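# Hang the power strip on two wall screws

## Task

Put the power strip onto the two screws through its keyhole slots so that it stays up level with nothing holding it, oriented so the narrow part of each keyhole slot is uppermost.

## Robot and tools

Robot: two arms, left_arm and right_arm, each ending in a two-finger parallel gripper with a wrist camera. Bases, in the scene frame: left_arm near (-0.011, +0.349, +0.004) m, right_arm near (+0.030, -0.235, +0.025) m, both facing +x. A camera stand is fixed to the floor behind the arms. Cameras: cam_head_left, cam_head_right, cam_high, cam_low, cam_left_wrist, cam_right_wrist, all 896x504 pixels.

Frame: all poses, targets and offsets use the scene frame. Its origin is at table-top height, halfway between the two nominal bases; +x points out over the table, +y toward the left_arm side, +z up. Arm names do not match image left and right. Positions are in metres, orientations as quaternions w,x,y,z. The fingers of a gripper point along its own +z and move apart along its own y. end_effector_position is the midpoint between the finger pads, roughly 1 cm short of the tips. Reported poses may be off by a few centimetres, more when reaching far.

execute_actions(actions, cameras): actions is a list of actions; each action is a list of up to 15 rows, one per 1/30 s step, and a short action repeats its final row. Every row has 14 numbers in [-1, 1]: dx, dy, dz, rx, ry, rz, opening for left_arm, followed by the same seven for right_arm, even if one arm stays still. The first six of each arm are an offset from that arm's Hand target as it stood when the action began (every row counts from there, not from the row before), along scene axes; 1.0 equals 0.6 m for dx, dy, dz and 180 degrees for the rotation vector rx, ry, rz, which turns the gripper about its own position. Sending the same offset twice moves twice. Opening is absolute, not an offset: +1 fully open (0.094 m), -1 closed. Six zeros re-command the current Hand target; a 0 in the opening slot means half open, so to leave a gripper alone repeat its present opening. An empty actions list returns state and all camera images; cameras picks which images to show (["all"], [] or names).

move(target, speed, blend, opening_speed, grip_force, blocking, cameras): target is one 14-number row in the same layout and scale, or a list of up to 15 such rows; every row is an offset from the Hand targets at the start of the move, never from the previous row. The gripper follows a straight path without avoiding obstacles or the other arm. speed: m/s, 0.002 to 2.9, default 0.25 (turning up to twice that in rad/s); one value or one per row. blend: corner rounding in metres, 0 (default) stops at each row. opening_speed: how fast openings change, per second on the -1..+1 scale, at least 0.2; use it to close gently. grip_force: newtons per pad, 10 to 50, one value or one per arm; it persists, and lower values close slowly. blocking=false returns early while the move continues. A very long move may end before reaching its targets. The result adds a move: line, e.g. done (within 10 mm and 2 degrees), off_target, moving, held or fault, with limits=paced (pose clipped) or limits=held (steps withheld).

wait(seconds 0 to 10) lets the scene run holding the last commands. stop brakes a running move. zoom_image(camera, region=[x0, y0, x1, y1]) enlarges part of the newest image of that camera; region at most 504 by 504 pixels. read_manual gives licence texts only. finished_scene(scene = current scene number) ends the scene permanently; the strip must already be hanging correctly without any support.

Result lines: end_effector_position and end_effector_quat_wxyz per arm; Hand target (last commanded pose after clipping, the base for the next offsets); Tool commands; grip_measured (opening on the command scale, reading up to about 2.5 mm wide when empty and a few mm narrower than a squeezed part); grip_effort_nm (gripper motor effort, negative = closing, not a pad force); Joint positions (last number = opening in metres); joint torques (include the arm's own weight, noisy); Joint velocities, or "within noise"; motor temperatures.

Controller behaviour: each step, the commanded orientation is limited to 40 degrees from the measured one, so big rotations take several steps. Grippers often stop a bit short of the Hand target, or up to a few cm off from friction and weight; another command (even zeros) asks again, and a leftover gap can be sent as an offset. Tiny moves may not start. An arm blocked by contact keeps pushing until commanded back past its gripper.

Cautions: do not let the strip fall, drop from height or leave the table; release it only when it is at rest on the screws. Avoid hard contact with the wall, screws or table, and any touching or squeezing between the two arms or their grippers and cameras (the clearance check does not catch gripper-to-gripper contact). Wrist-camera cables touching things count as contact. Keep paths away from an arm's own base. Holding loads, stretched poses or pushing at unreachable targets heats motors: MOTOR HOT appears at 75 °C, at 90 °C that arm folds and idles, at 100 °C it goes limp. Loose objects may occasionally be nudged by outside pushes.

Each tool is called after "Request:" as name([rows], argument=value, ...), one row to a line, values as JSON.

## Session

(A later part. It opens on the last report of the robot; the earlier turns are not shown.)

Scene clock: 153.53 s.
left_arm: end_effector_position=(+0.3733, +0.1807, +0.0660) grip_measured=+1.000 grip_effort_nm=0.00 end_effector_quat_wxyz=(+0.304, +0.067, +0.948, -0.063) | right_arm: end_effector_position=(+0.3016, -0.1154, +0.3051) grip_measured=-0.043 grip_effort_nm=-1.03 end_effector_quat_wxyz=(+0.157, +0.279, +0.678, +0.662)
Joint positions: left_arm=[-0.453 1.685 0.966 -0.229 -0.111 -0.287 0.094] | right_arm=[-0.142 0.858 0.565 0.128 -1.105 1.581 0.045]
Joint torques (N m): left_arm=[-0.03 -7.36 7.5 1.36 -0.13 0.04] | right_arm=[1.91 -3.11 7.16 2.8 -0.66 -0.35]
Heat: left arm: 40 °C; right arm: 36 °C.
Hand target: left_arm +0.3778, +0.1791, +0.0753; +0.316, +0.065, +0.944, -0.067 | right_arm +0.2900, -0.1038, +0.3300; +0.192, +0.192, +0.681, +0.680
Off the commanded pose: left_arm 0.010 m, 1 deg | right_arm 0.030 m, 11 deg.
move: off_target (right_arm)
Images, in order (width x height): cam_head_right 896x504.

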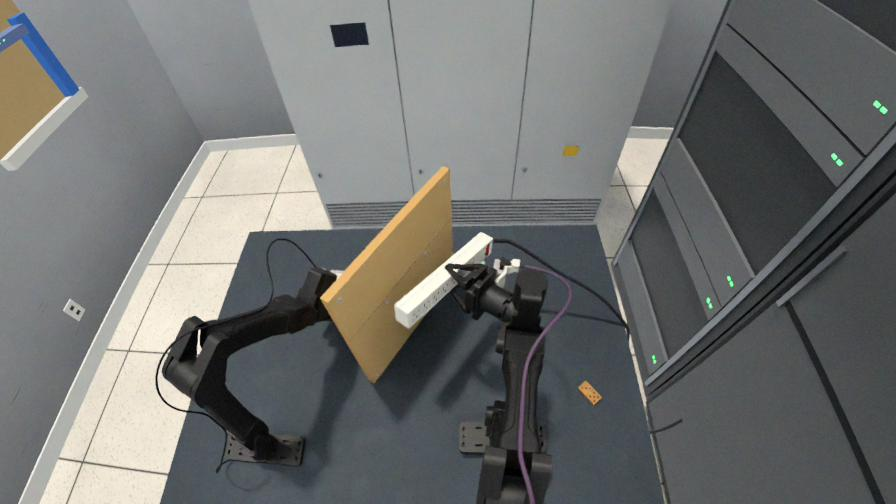

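Request:
move(target=[0,0,0,0,0,0,1, -0.0193,0.0193,0.0665,-0.0084,-0.0547,0.0252,-0.25], speed=0.15, cameras=["cam_right_wrist", "cam_head_right"])

Scene clock: 158.03 s.
left_arm: end_effector_position=(+0.3733, +0.1807, +0.0660) grip_measured=+1.000 grip_effort_nm=0.00 end_effector_quat_wxyz=(+0.304, +0.067, +0.948, -0.063) | right_arm: end_effector_position=(+0.2894, -0.1018, +0.3287) grip_measured=-0.044 grip_effort_nm=-1.03 end_effector_quat_wxyz=(+0.177, +0.200, +0.682, +0.681)
Joint positions: left_arm=[-0.453 1.685 0.966 -0.229 -0.111 -0.287 0.094] | right_arm=[-0.113 0.85 0.571 0.257 -1.166 1.581 0.045]
Joint torques (N m): left_arm=[-0.03 -7.35 7.51 1.36 -0.13 0.03] | right_arm=[1.35 -2.24 11.82 2.68 -0.51 -0.31]
Heat: left arm: 40 °C; right arm: 37 °C.
Hand target: left_arm +0.3778, +0.1791, +0.0753; +0.316, +0.065, +0.944, -0.067 | right_arm +0.2784, -0.0922, +0.3699; +0.225, +0.103, +0.678, +0.692
Off the commanded pose: left_arm 0.010 m, 1 deg | right_arm 0.044 m, 12 deg.
move: off_target (right_arm)
camera_calibration:
cam_right_wrist: T_world_to_cam=[[-0.0052289, 0.0208712, -0.999768, 0.337193], [-0.993538, 0.113245, 0.00756041, 0.332726], [0.113376, 0.993348, 0.0201442, 0.151748], [0, 0, 0, 1]] pos_world=[0.315134, -0.195455, 0.331543]
Images, in order (width x height): cam_head_right 896x504, cam_right_wrist 896x504.

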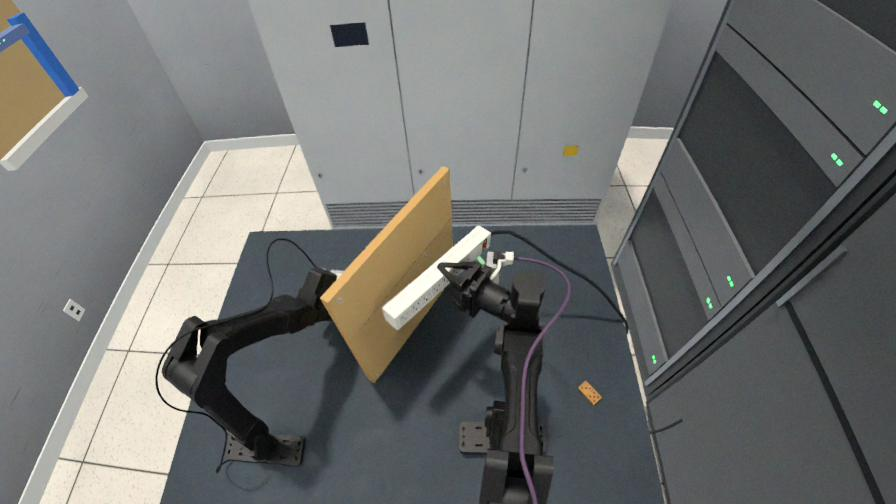

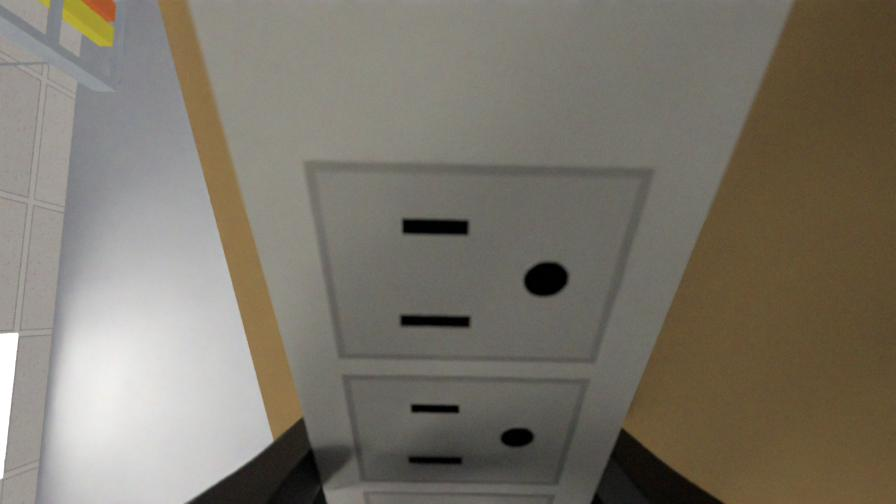

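Request:
wait(seconds=0.1, cameras=["all"])

Request:
zoom_image(camera="cam_head_right", region=[470, 210, 670, 380])

Request:
zoom_image(camera="cam_high", region=[300, 130, 552, 504])

Scene clock: 160.93 s.
left_arm: end_effector_position=(+0.3733, +0.1807, +0.0660) grip_measured=+1.000 grip_effort_nm=0.00 end_effector_quat_wxyz=(+0.304, +0.067, +0.948, -0.063) | right_arm: end_effector_position=(+0.2892, -0.1017, +0.3289) grip_measured=-0.044 grip_effort_nm=-1.03 end_effector_quat_wxyz=(+0.177, +0.199, +0.682, +0.682)
Joint positions: left_arm=[-0.453 1.685 0.966 -0.229 -0.111 -0.287 0.094] | right_arm=[-0.113 0.85 0.571 0.258 -1.167 1.582 0.045]
Joint torques (N m): left_arm=[-0.03 -7.36 7.5 1.36 -0.13 0.03] | right_arm=[1.5 -2.29 11.93 2.65 -0.52 -0.34]
Heat: left arm: 41 °C; right arm: 38 °C.
Hand target: left_arm +0.3778, +0.1791, +0.0753; +0.316, +0.065, +0.944, -0.067 | right_arm +0.2784, -0.0922, +0.3699; +0.225, +0.103, +0.678, +0.692
Tool commands: left_gripper/opening=+1.0 right_gripper/opening=-0.25
Off the commanded pose: left_arm 0.010 m, 1 deg | right_arm 0.043 m, 12 deg.
wait: 0.10 s; at rest from the start
camera_calibration:
cam_right_wrist: T_world_to_cam=[[-0.00403839, 0.0209286, -0.999773, 0.337024], [-0.993681, 0.112065, 0.00635969, 0.33291], [0.112173, 0.99348, 0.0203438, 0.151887], [0, 0, 0, 1]] pos_world=[0.31513, -0.195258, 0.33174]

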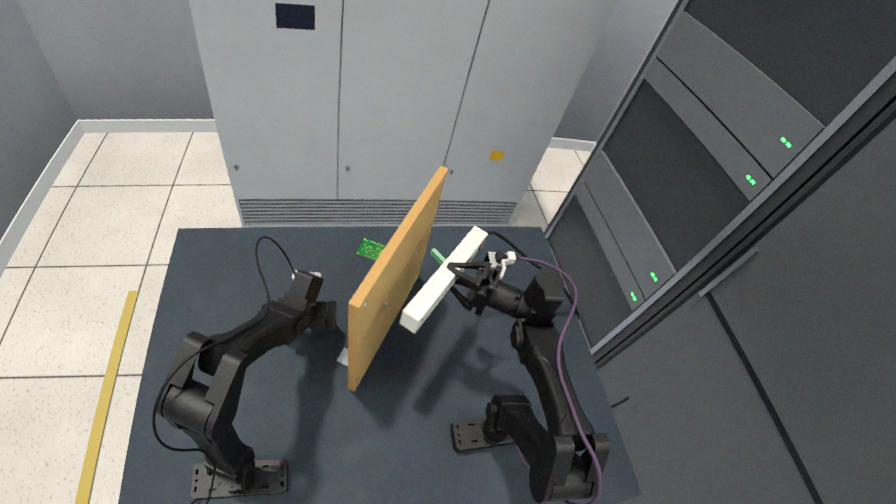

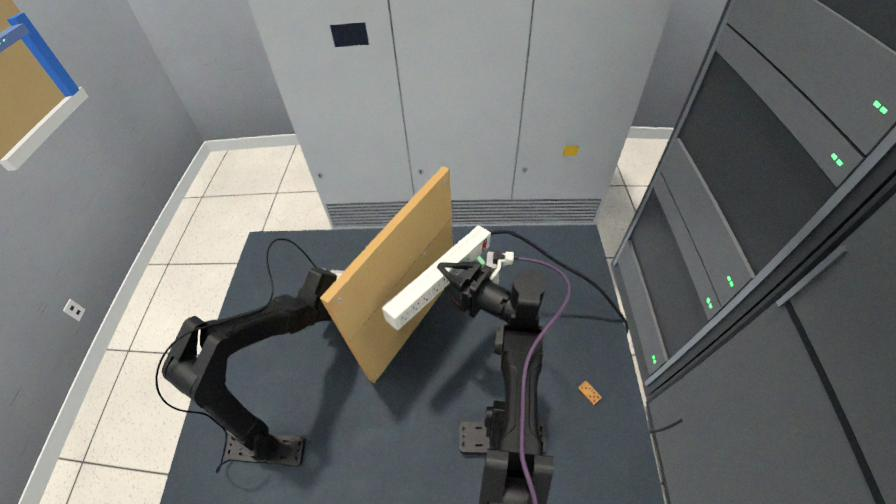

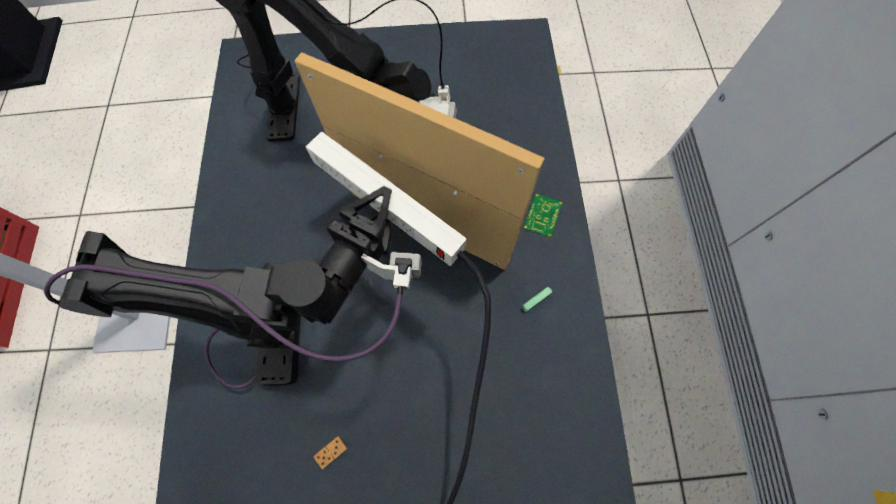

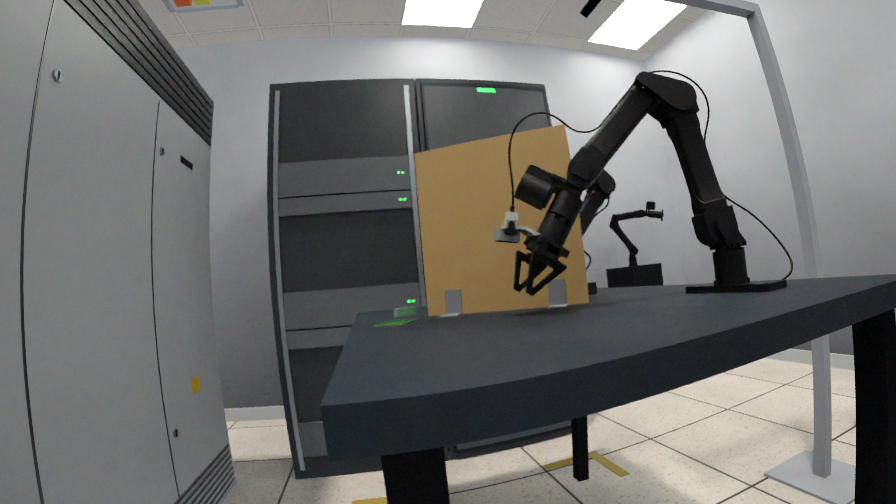

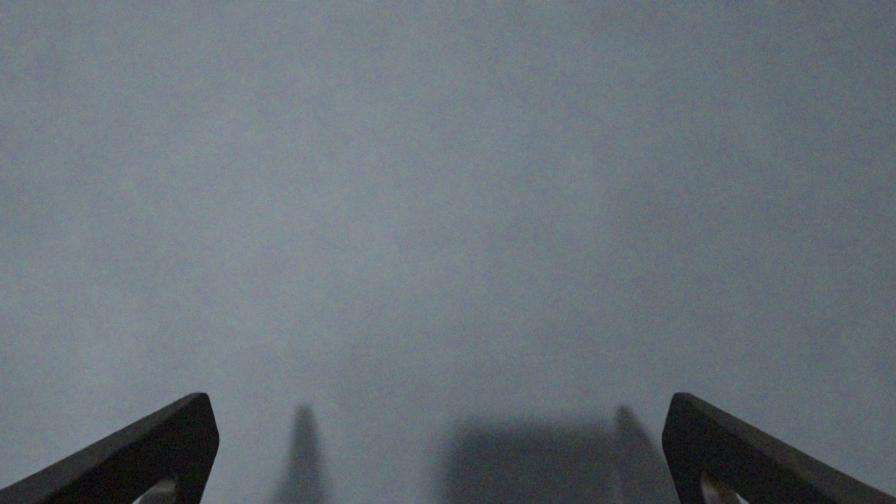

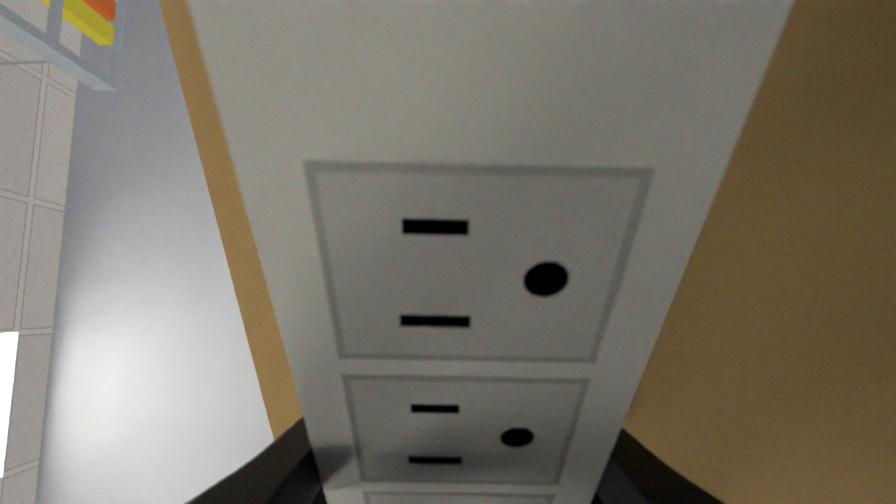

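Scaled by 2.520 from the camera's 896x504 image, which has a finer 1280x720 frame.

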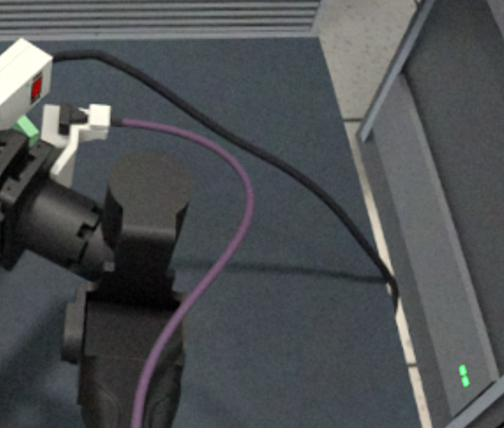

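Scaled by 1.348 from the camera's 896x504 image, which has a finer 1280x720 frame.

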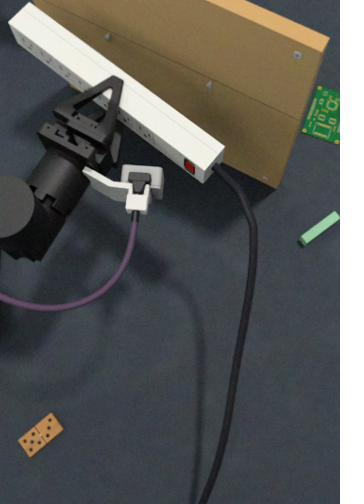

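Request:
move(target=[0,0,0,0,0,0,1, 0.018,-0.0138,0.0185,0.0548,-0.0437,0,-0.25], speed=0.12, cameras=["cam_right_wrist", "cam_head_right", "cam_high"])

Scene clock: 177.10 s.
left_arm: end_effector_position=(+0.3733, +0.1807, +0.0660) grip_measured=+1.000 grip_effort_nm=0.00 end_effector_quat_wxyz=(+0.304, +0.067, +0.948, -0.063) | right_arm: end_effector_position=(+0.3016, -0.1061, +0.3646) grip_measured=-0.044 grip_effort_nm=-1.03 end_effector_quat_wxyz=(+0.223, +0.139, +0.607, +0.750)
Joint positions: left_arm=[-0.453 1.685 0.966 -0.229 -0.111 -0.287 0.094] | right_arm=[-0.113 1.054 0.465 1.145 -1.13 2.02 0.045]
Joint torques (N m): left_arm=[-0.05 -7.36 7.51 1.36 -0.13 0.04] | right_arm=[1.55 -2.51 6.43 2.34 0.17 -0.33]
Motor temperatures (°C): left_arm=[26 32 41 40 28 28 28] | right_arm=[29 29 41 39 26 26 25]
Heat: left arm: 41 °C; right arm: 41 °C.
Hand target: left_arm +0.3778, +0.1791, +0.0753; +0.316, +0.065, +0.944, -0.067 | right_arm +0.2892, -0.1005, +0.3810; +0.262, +0.075, +0.598, +0.754
Off the commanded pose: left_arm 0.010 m, 1 deg | right_arm 0.021 m, 9 deg.
move: off_target (right_arm)
camera_calibration:
cam_right_wrist: T_world_to_cam=[[0.190665, 0.177026, -0.965561, 0.318307], [-0.978533, 0.112655, -0.172572, 0.40614], [0.0782258, 0.977737, 0.194705, 0.0991247], [0, 0, 0, 1]] pos_world=[0.328977, -0.19902, 0.358133]
Images, in order (width x height): cam_head_right 896x504, cam_high 896x504, cam_right_wrist 896x504.

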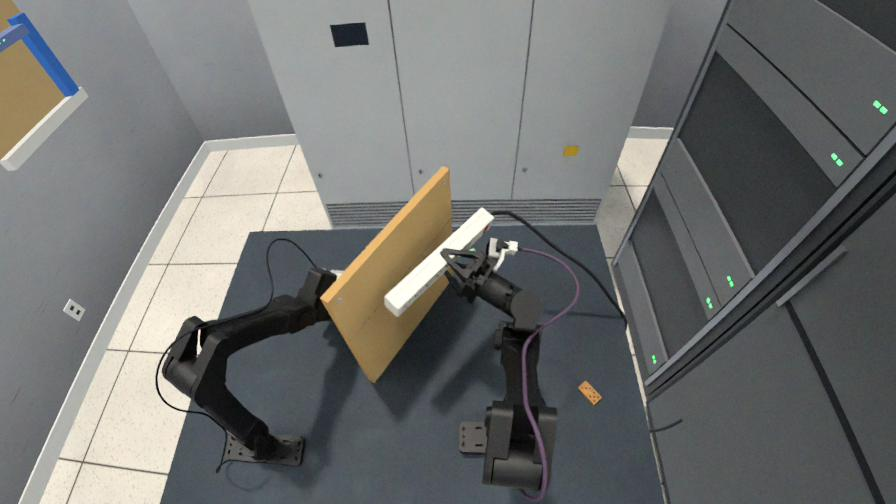

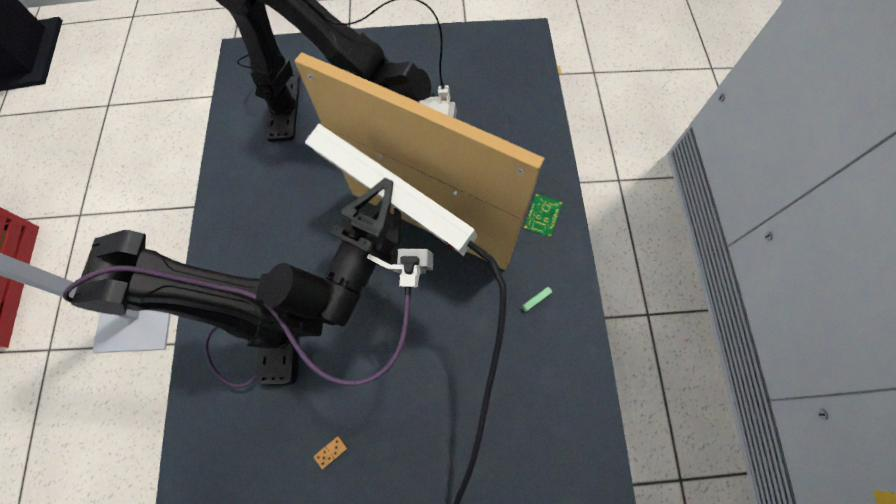

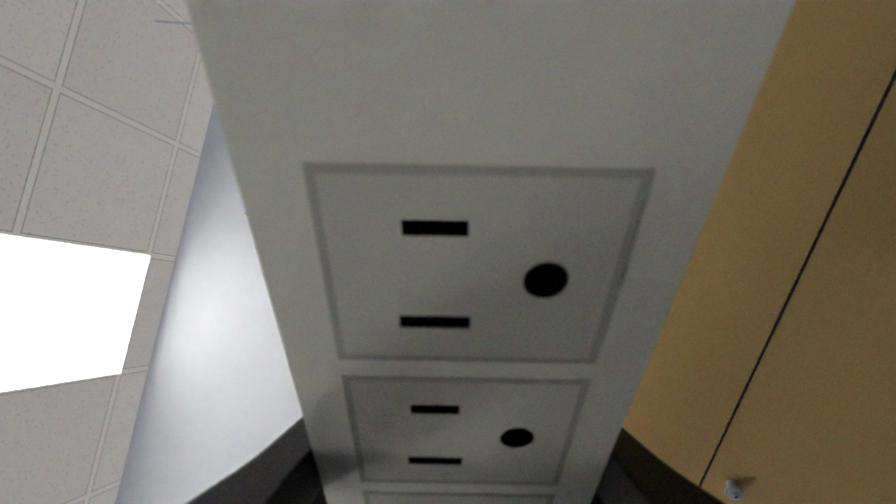

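Request:
move(target=[0,0,0,0,0,0,1, -0.0085,0.0053,-0.05,0.0098,0.0174,0,-0.25], speed=0.1, cameras=["cam_right_wrist", "cam_high"])

Scene clock: 181.50 s.
left_arm: end_effector_position=(+0.3733, +0.1807, +0.0660) grip_measured=+1.000 grip_effort_nm=0.00 end_effector_quat_wxyz=(+0.304, +0.067, +0.948, -0.063) | right_arm: end_effector_position=(+0.2900, -0.0983, +0.3367) grip_measured=-0.044 grip_effort_nm=-1.03 end_effector_quat_wxyz=(+0.207, +0.139, +0.606, +0.755)
Joint positions: left_arm=[-0.453 1.685 0.966 -0.229 -0.111 -0.287 0.094] | right_arm=[-0.086 1.071 0.353 1.269 -1.124 2.035 0.045]
Joint torques (N m): left_arm=[-0.03 -7.38 7.5 1.36 -0.13 0.03] | right_arm=[0.72 -2.11 6.08 2.21 0.36 -0.15]
Heat: left arm: 41 °C; right arm: 40 °C.
Hand target: left_arm +0.3778, +0.1791, +0.0753; +0.316, +0.065, +0.944, -0.067 | right_arm +0.2840, -0.0973, +0.3510; +0.244, +0.099, +0.594, +0.760
Off the commanded pose: left_arm 0.010 m, 1 deg | right_arm 0.015 m, 6 deg.
move: off_target (right_arm)
camera_calibration:
cam_right_wrist: T_world_to_cam=[[0.168617, 0.192261, -0.966749, 0.300491], [-0.984052, 0.0892095, -0.153893, 0.382098], [0.0566556, 0.977281, 0.204237, 0.100952], [0, 0, 0, 1]] pos_world=[0.319617, -0.190518, 0.328684]
Images, in order (width x height): cam_high 896x504, cam_right_wrist 896x504.

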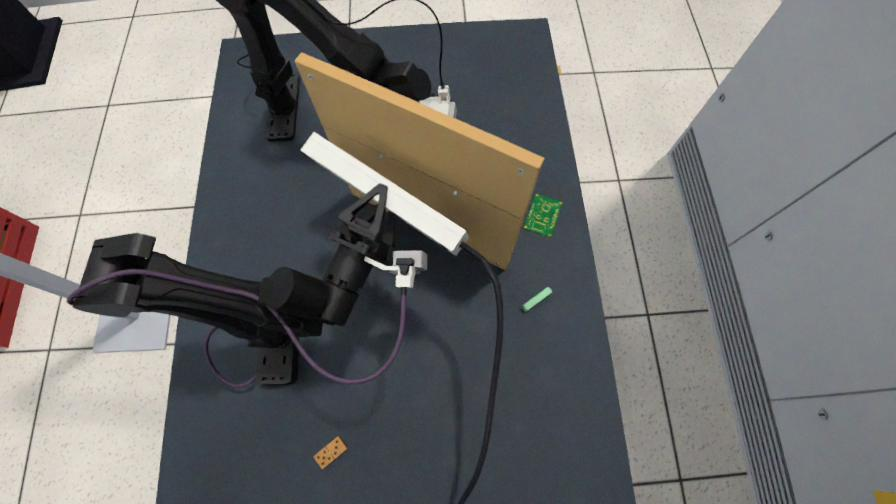

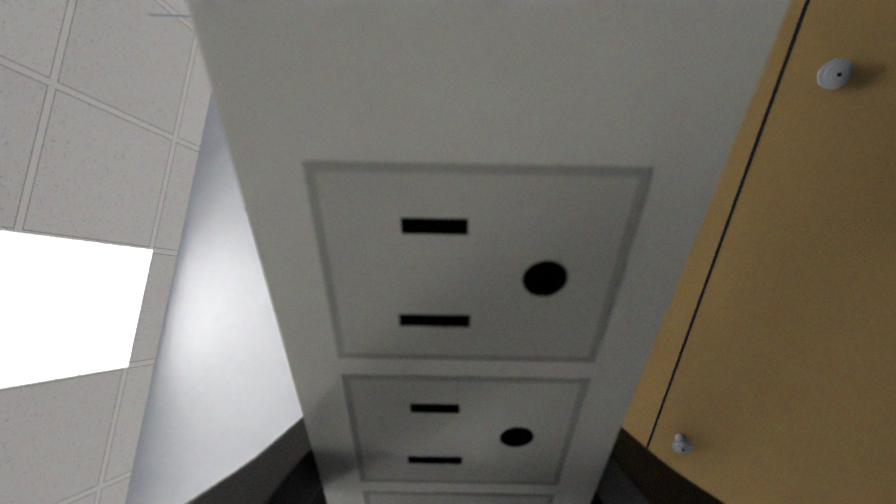

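Request:
zoom_image(camera="cam_right_wrist", region=[620, 390, 740, 480])

Request:
zoom_image(camera="cam_right_wrist", region=[740, 0, 896, 130])

Request:
zoom_image(camera="cam_right_wrist", region=[180, 0, 684, 504])

Scaled by 4.200 from the camera's 896x504 image, which has a finer 1280x720 frame.

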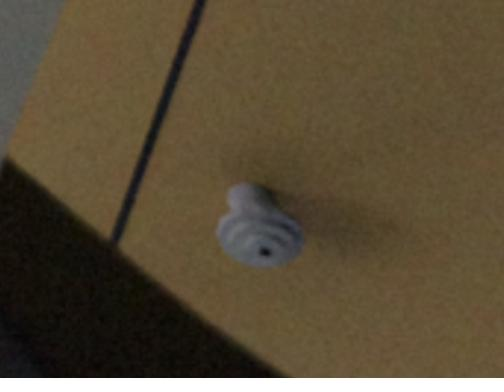

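Scaled by 3.231 from the camera's 896x504 image, which has a finer 1280x720 frame.

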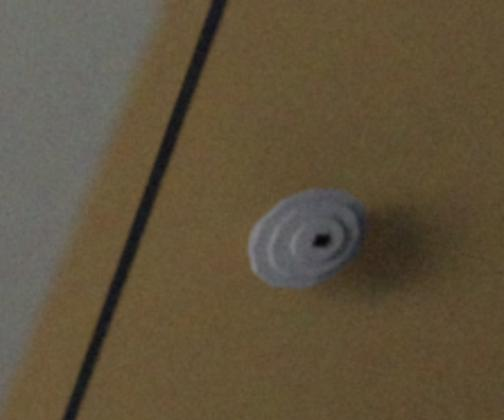

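Scaled by 1.000.

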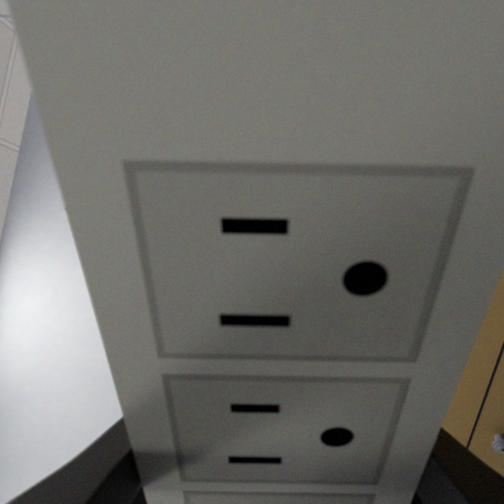

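Request:
zoom_image(camera="cam_right_wrist", region=[560, 0, 812, 252])

Request:
zoom_image(camera="cam_right_wrist", region=[560, 252, 812, 504])

Request:
zoom_image(camera="cam_right_wrist", region=[180, 0, 432, 252])

Request:
zoom_image(camera="cam_right_wrist", region=[180, 252, 432, 504])

Scaled by 2.000 from the camera's 896x504 image, which has a finer 1280x720 frame.

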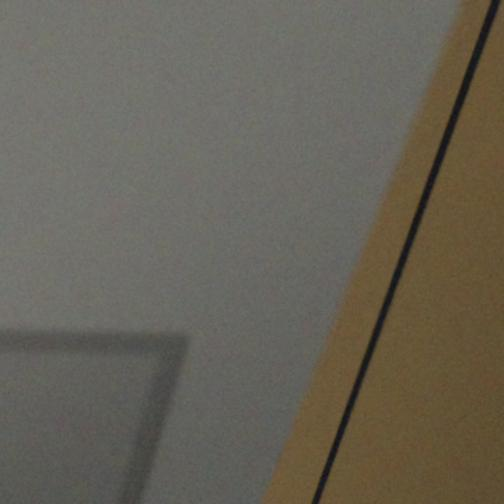

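Scaled by 2.000 from the camera's 896x504 image, which has a finer 1280x720 frame.

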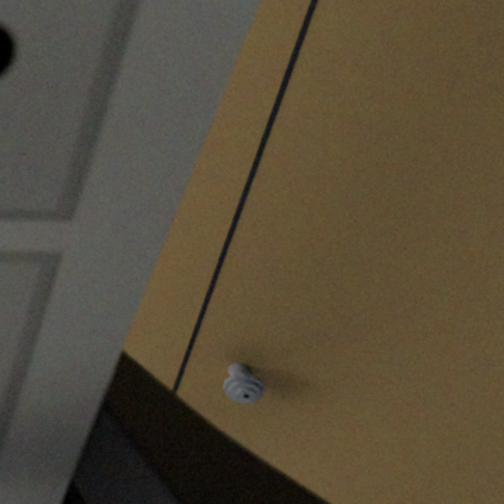

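Scaled by 2.000 from the camera's 896x504 image, which has a finer 1280x720 frame.

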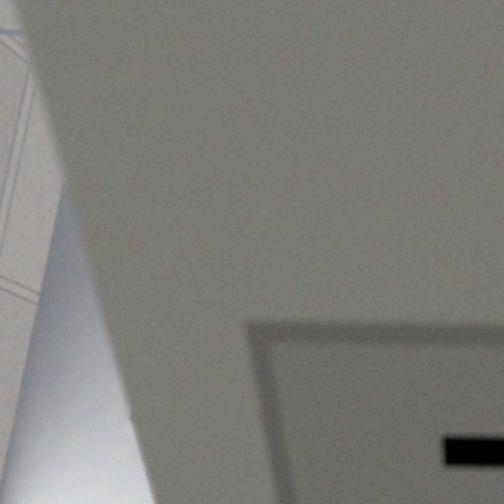

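Scaled by 2.000 from the camera's 896x504 image, which has a finer 1280x720 frame.

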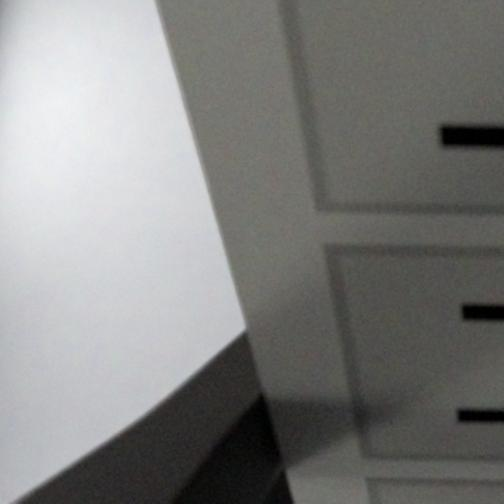

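Request:
zoom_image(camera="cam_right_wrist", region=[660, 420, 704, 464])

Request:
zoom_image(camera="cam_right_wrist", region=[806, 44, 866, 104])

Scaled by 11.455 from the camera's 896x504 image, which has a finer 1280x720 frame.

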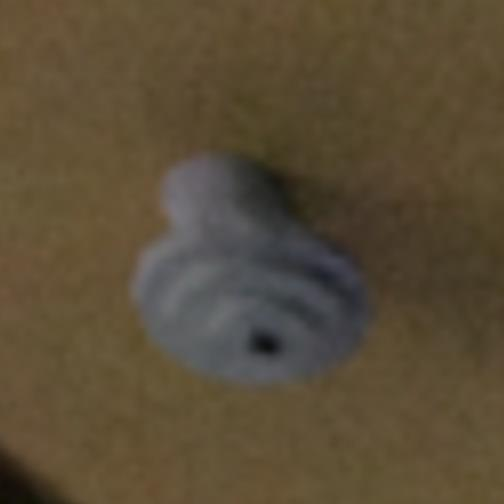

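Scaled by 8.400 from the camera's 896x504 image, which has a finer 1280x720 frame.

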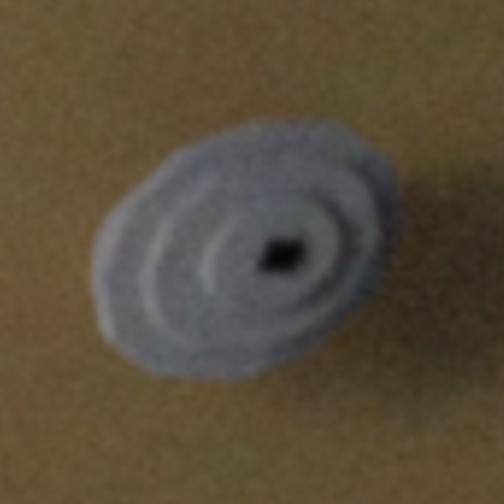

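Request:
move(target=[0,0,0,0,0,0,1, 0.0007,0.0122,-0.1408,-0.0609,0.0419,0.0469,-0.25], speed=0.12, cameras=["cam_right_wrist", "cam_high", "cam_head_right"])

Scene clock: 204.27 s.
left_arm: end_effector_position=(+0.3733, +0.1807, +0.0660) grip_measured=+1.000 grip_effort_nm=0.00 end_effector_quat_wxyz=(+0.304, +0.067, +0.948, -0.063) | right_arm: end_effector_position=(+0.2889, -0.0905, +0.2540) grip_measured=-0.044 grip_effort_nm=-1.03 end_effector_quat_wxyz=(+0.124, +0.120, +0.683, +0.710)
Joint positions: left_arm=[-0.453 1.685 0.966 -0.229 -0.111 -0.287 0.094] | right_arm=[-0.109 1.237 0.317 1.1 -1.349 1.748 0.045]
Joint torques (N m): left_arm=[-0.03 -7.38 7.49 1.36 -0.13 0.04] | right_arm=[0.03 -5.22 6.31 1.79 0.01 -0.3]
Heat: left arm: 41 °C; right arm: 38 °C.
Hand target: left_arm +0.3778, +0.1791, +0.0753; +0.316, +0.065, +0.944, -0.067 | right_arm +0.2845, -0.0899, +0.2664; +0.156, +0.081, +0.684, +0.708
Off the commanded pose: left_arm 0.010 m, 1 deg | right_arm 0.013 m, 6 deg.
move: off_target (right_arm)
camera_calibration:
cam_right_wrist: T_world_to_cam=[[0.0349, 0.054872, -0.997883, 0.253273], [-0.996306, -0.0764852, -0.0390507, 0.32698], [-0.0784661, 0.99556, 0.0519999, 0.189535], [0, 0, 0, 1]] pos_world=[0.331805, -0.177582, 0.25565]
Images, in order (width x height): cam_head_right 896x504, cam_high 896x504, cam_right_wrist 896x504.

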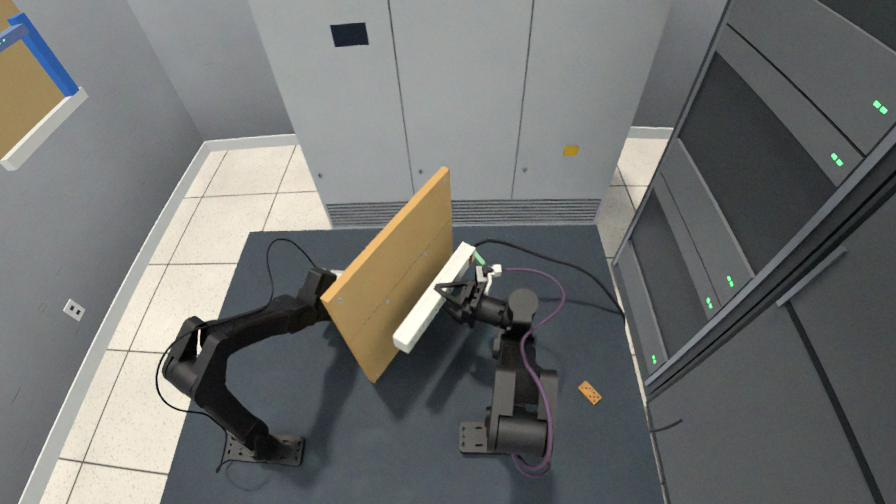

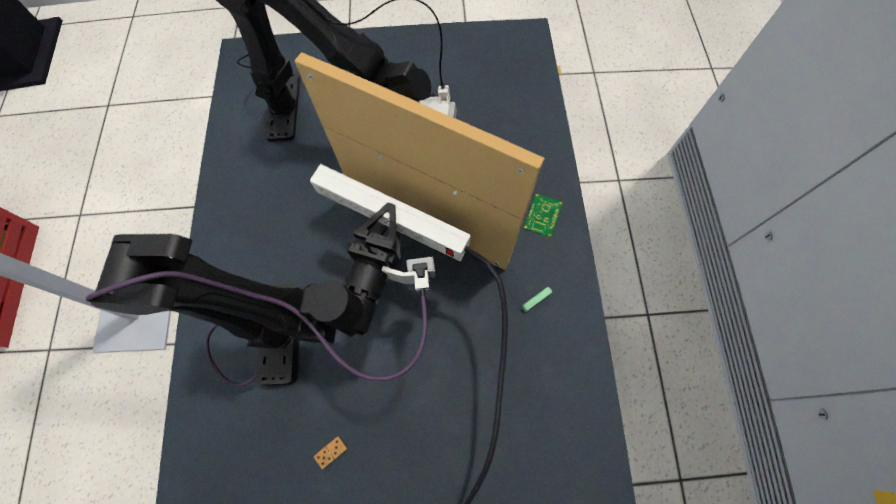

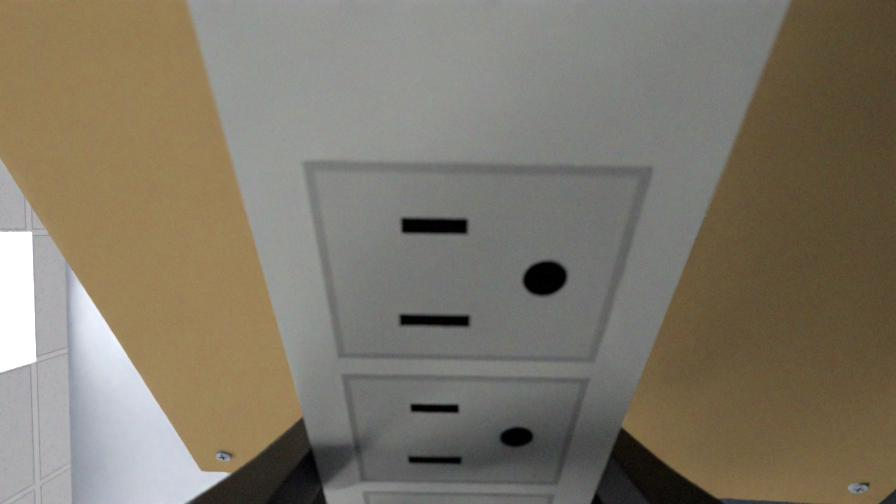

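Request:
zoom_image(camera="cam_high", region=[300, 130, 500, 270])

Request:
zoom_image(camera="cam_head_right", region=[360, 220, 500, 370])

Scaled by 2.520 from the camera's 896x504 image, which has a finer 1280x720 frame.

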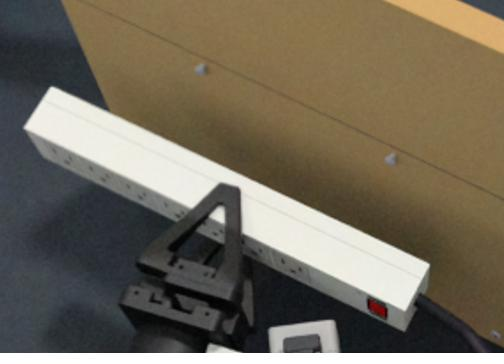

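Scaled by 3.360 from the camera's 896x504 image, which has a finer 1280x720 frame.

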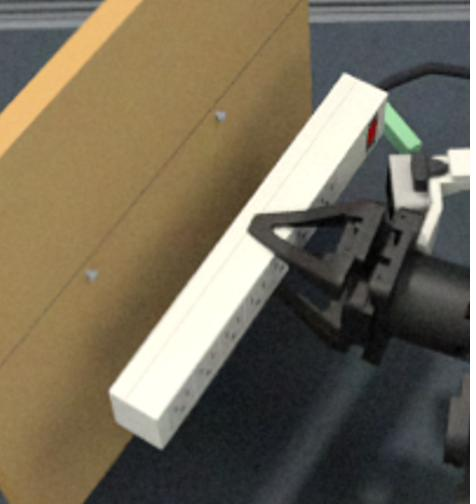

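Request:
wait(seconds=0.1, cameras=["cam_head_left", "cam_head_right", "cam_high", "cam_right_wrist"])

Request:
zoom_image(camera="cam_head_left", region=[370, 220, 490, 340])

Request:
zoom_image(camera="cam_head_right", region=[370, 230, 490, 360])

Scene clock: 211.00 s.
left_arm: end_effector_position=(+0.3733, +0.1807, +0.0660) grip_measured=+1.000 grip_effort_nm=0.00 end_effector_quat_wxyz=(+0.304, +0.067, +0.948, -0.063) | right_arm: end_effector_position=(+0.2889, -0.0905, +0.2539) grip_measured=-0.044 grip_effort_nm=-1.03 end_effector_quat_wxyz=(+0.124, +0.121, +0.683, +0.710)
Joint positions: left_arm=[-0.453 1.685 0.966 -0.229 -0.111 -0.287 0.094] | right_arm=[-0.109 1.237 0.317 1.1 -1.349 1.748 0.045]
Joint torques (N m): left_arm=[-0.03 -7.38 7.49 1.36 -0.13 0.04] | right_arm=[-0.08 -5.44 6.15 1.81 -0.04 -0.2]
Heat: left arm: 41 °C; right arm: 38 °C.
Hand target: left_arm +0.3778, +0.1791, +0.0753; +0.316, +0.065, +0.944, -0.067 | right_arm +0.2845, -0.0899, +0.2664; +0.156, +0.081, +0.684, +0.708
Tool commands: left_gripper/opening=+1.0 right_gripper/opening=-0.25
Off the commanded pose: left_arm 0.010 m, 1 deg | right_arm 0.013 m, 6 deg.
wait: 0.10 s; at rest from the start
camera_calibration:
cam_right_wrist: T_world_to_cam=[[0.0344995, 0.0548415, -0.997899, 0.253306], [-0.99632, -0.0765049, -0.0386494, 0.326876], [-0.0784637, 0.99556, 0.0520003, 0.189539], [0, 0, 0, 1]] pos_world=[0.331806, -0.177581, 0.255551]
Images, in order (width x height): cam_head_left 896x504, cam_head_right 896x504, cam_high 896x504, cam_right_wrist 896x504.

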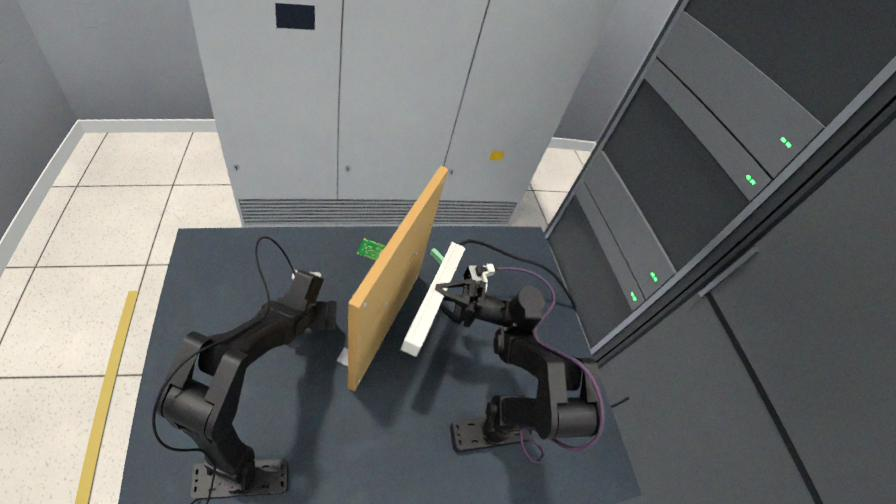

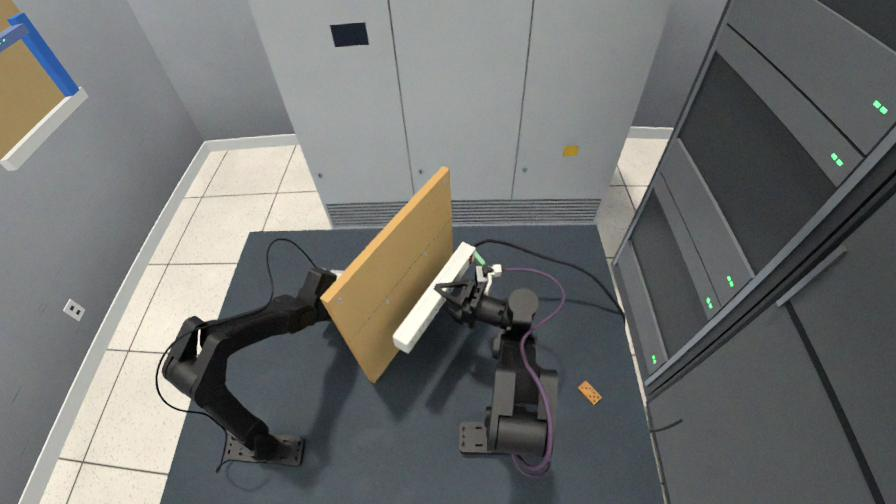

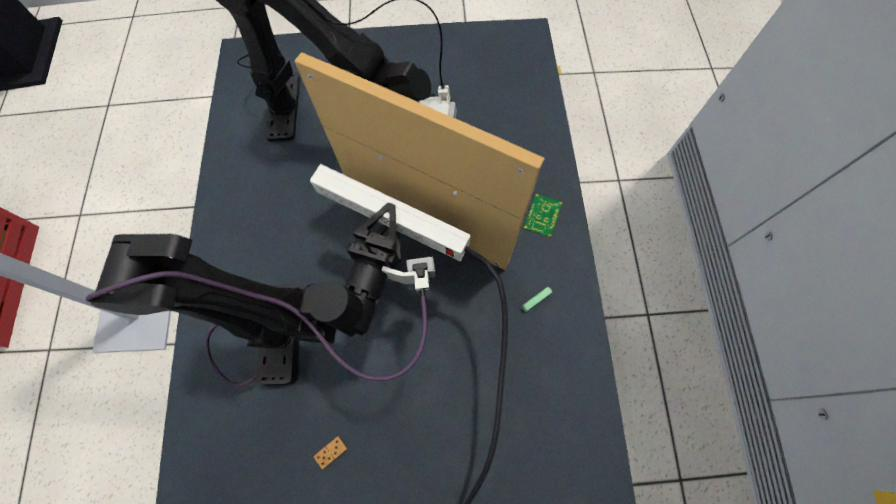

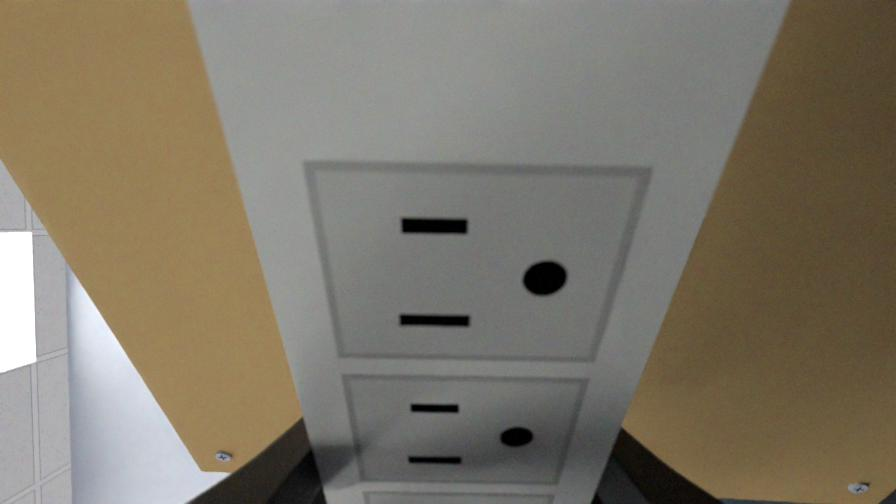

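Scaled by 4.200 from the camera's 896x504 image, which has a finer 1280x720 frame.

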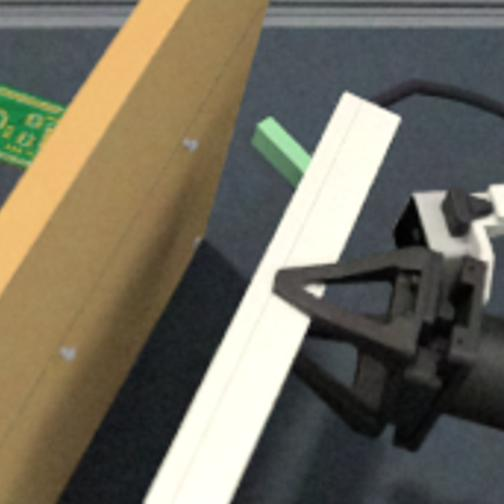

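Scaled by 3.877 from the camera's 896x504 image, which has a finer 1280x720 frame.

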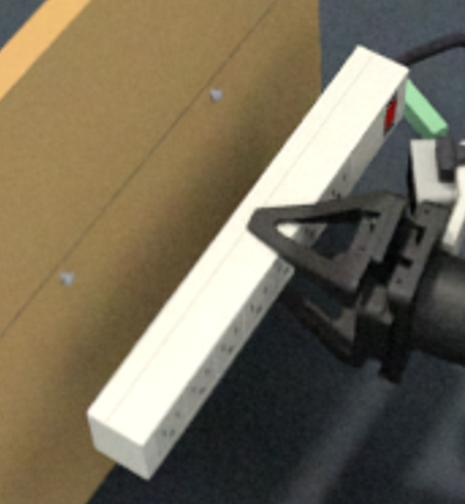

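Request:
zoom_image(camera="cam_head_right", region=[380, 320, 424, 364])

Request:
zoom_image(camera="cam_head_right", region=[450, 230, 494, 274])

Request:
zoom_image(camera="cam_head_left", region=[392, 320, 436, 364])

Request:
zoom_image(camera="cam_head_left", region=[440, 230, 484, 274])

Request:
zoom_image(camera="cam_head_left", region=[376, 244, 426, 314])

Request:
zoom_image(camera="cam_head_right", region=[376, 244, 436, 314])

Scaled by 11.455 from the camera's 896x504 image, which has a finer 1280x720 frame.

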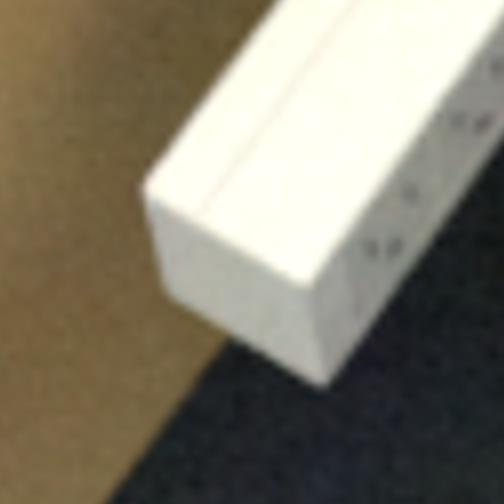

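Scaled by 11.455 from the camera's 896x504 image, which has a finer 1280x720 frame.

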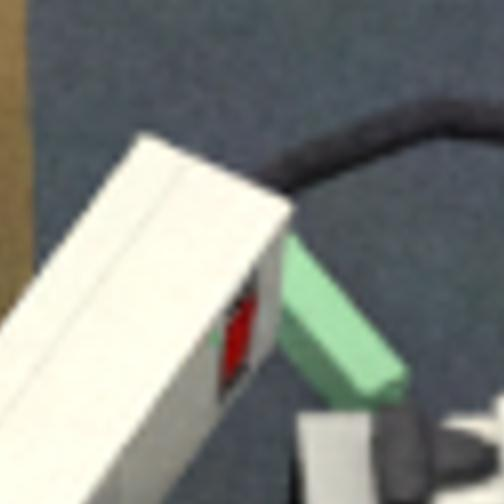

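Scaled by 11.455 from the camera's 896x504 image, which has a finer 1280x720 frame.

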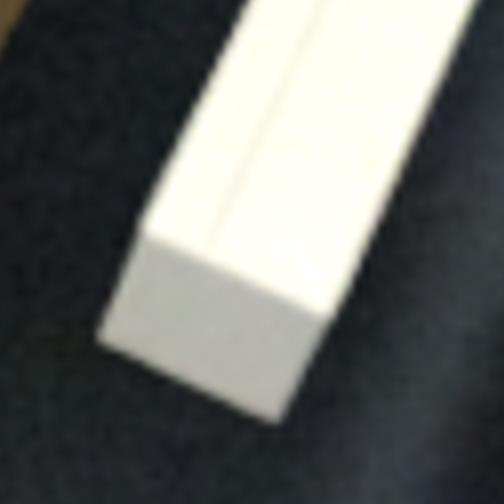

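Scaled by 11.455 from the camera's 896x504 image, which has a finer 1280x720 frame.

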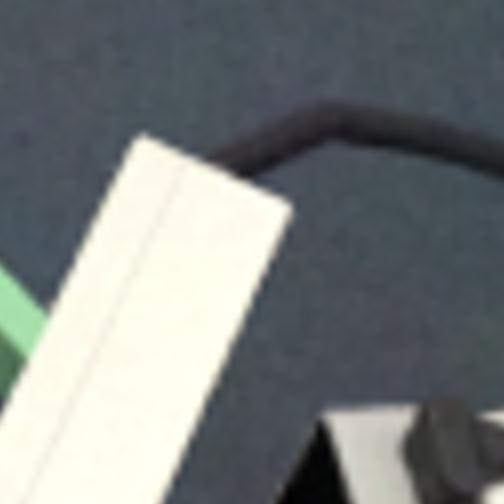

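Scaled by 7.200 from the camera's 896x504 image, which has a finer 1280x720 frame.

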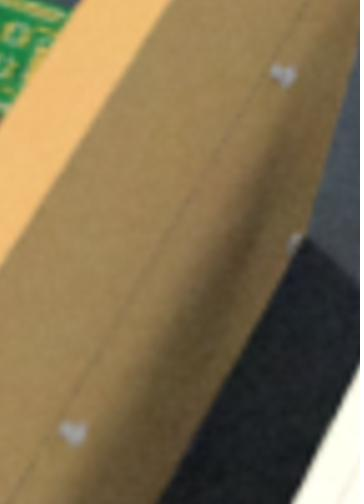

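Scaled by 7.200 from the camera's 896x504 image, which has a finer 1280x720 frame.

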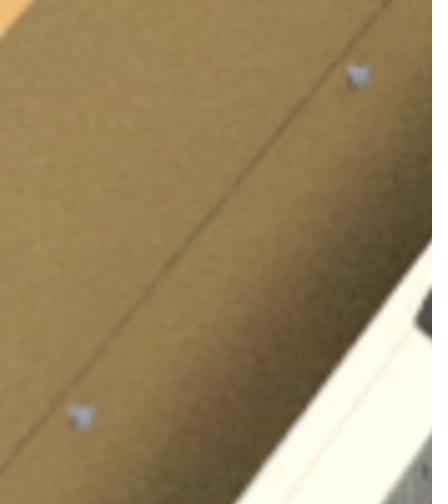

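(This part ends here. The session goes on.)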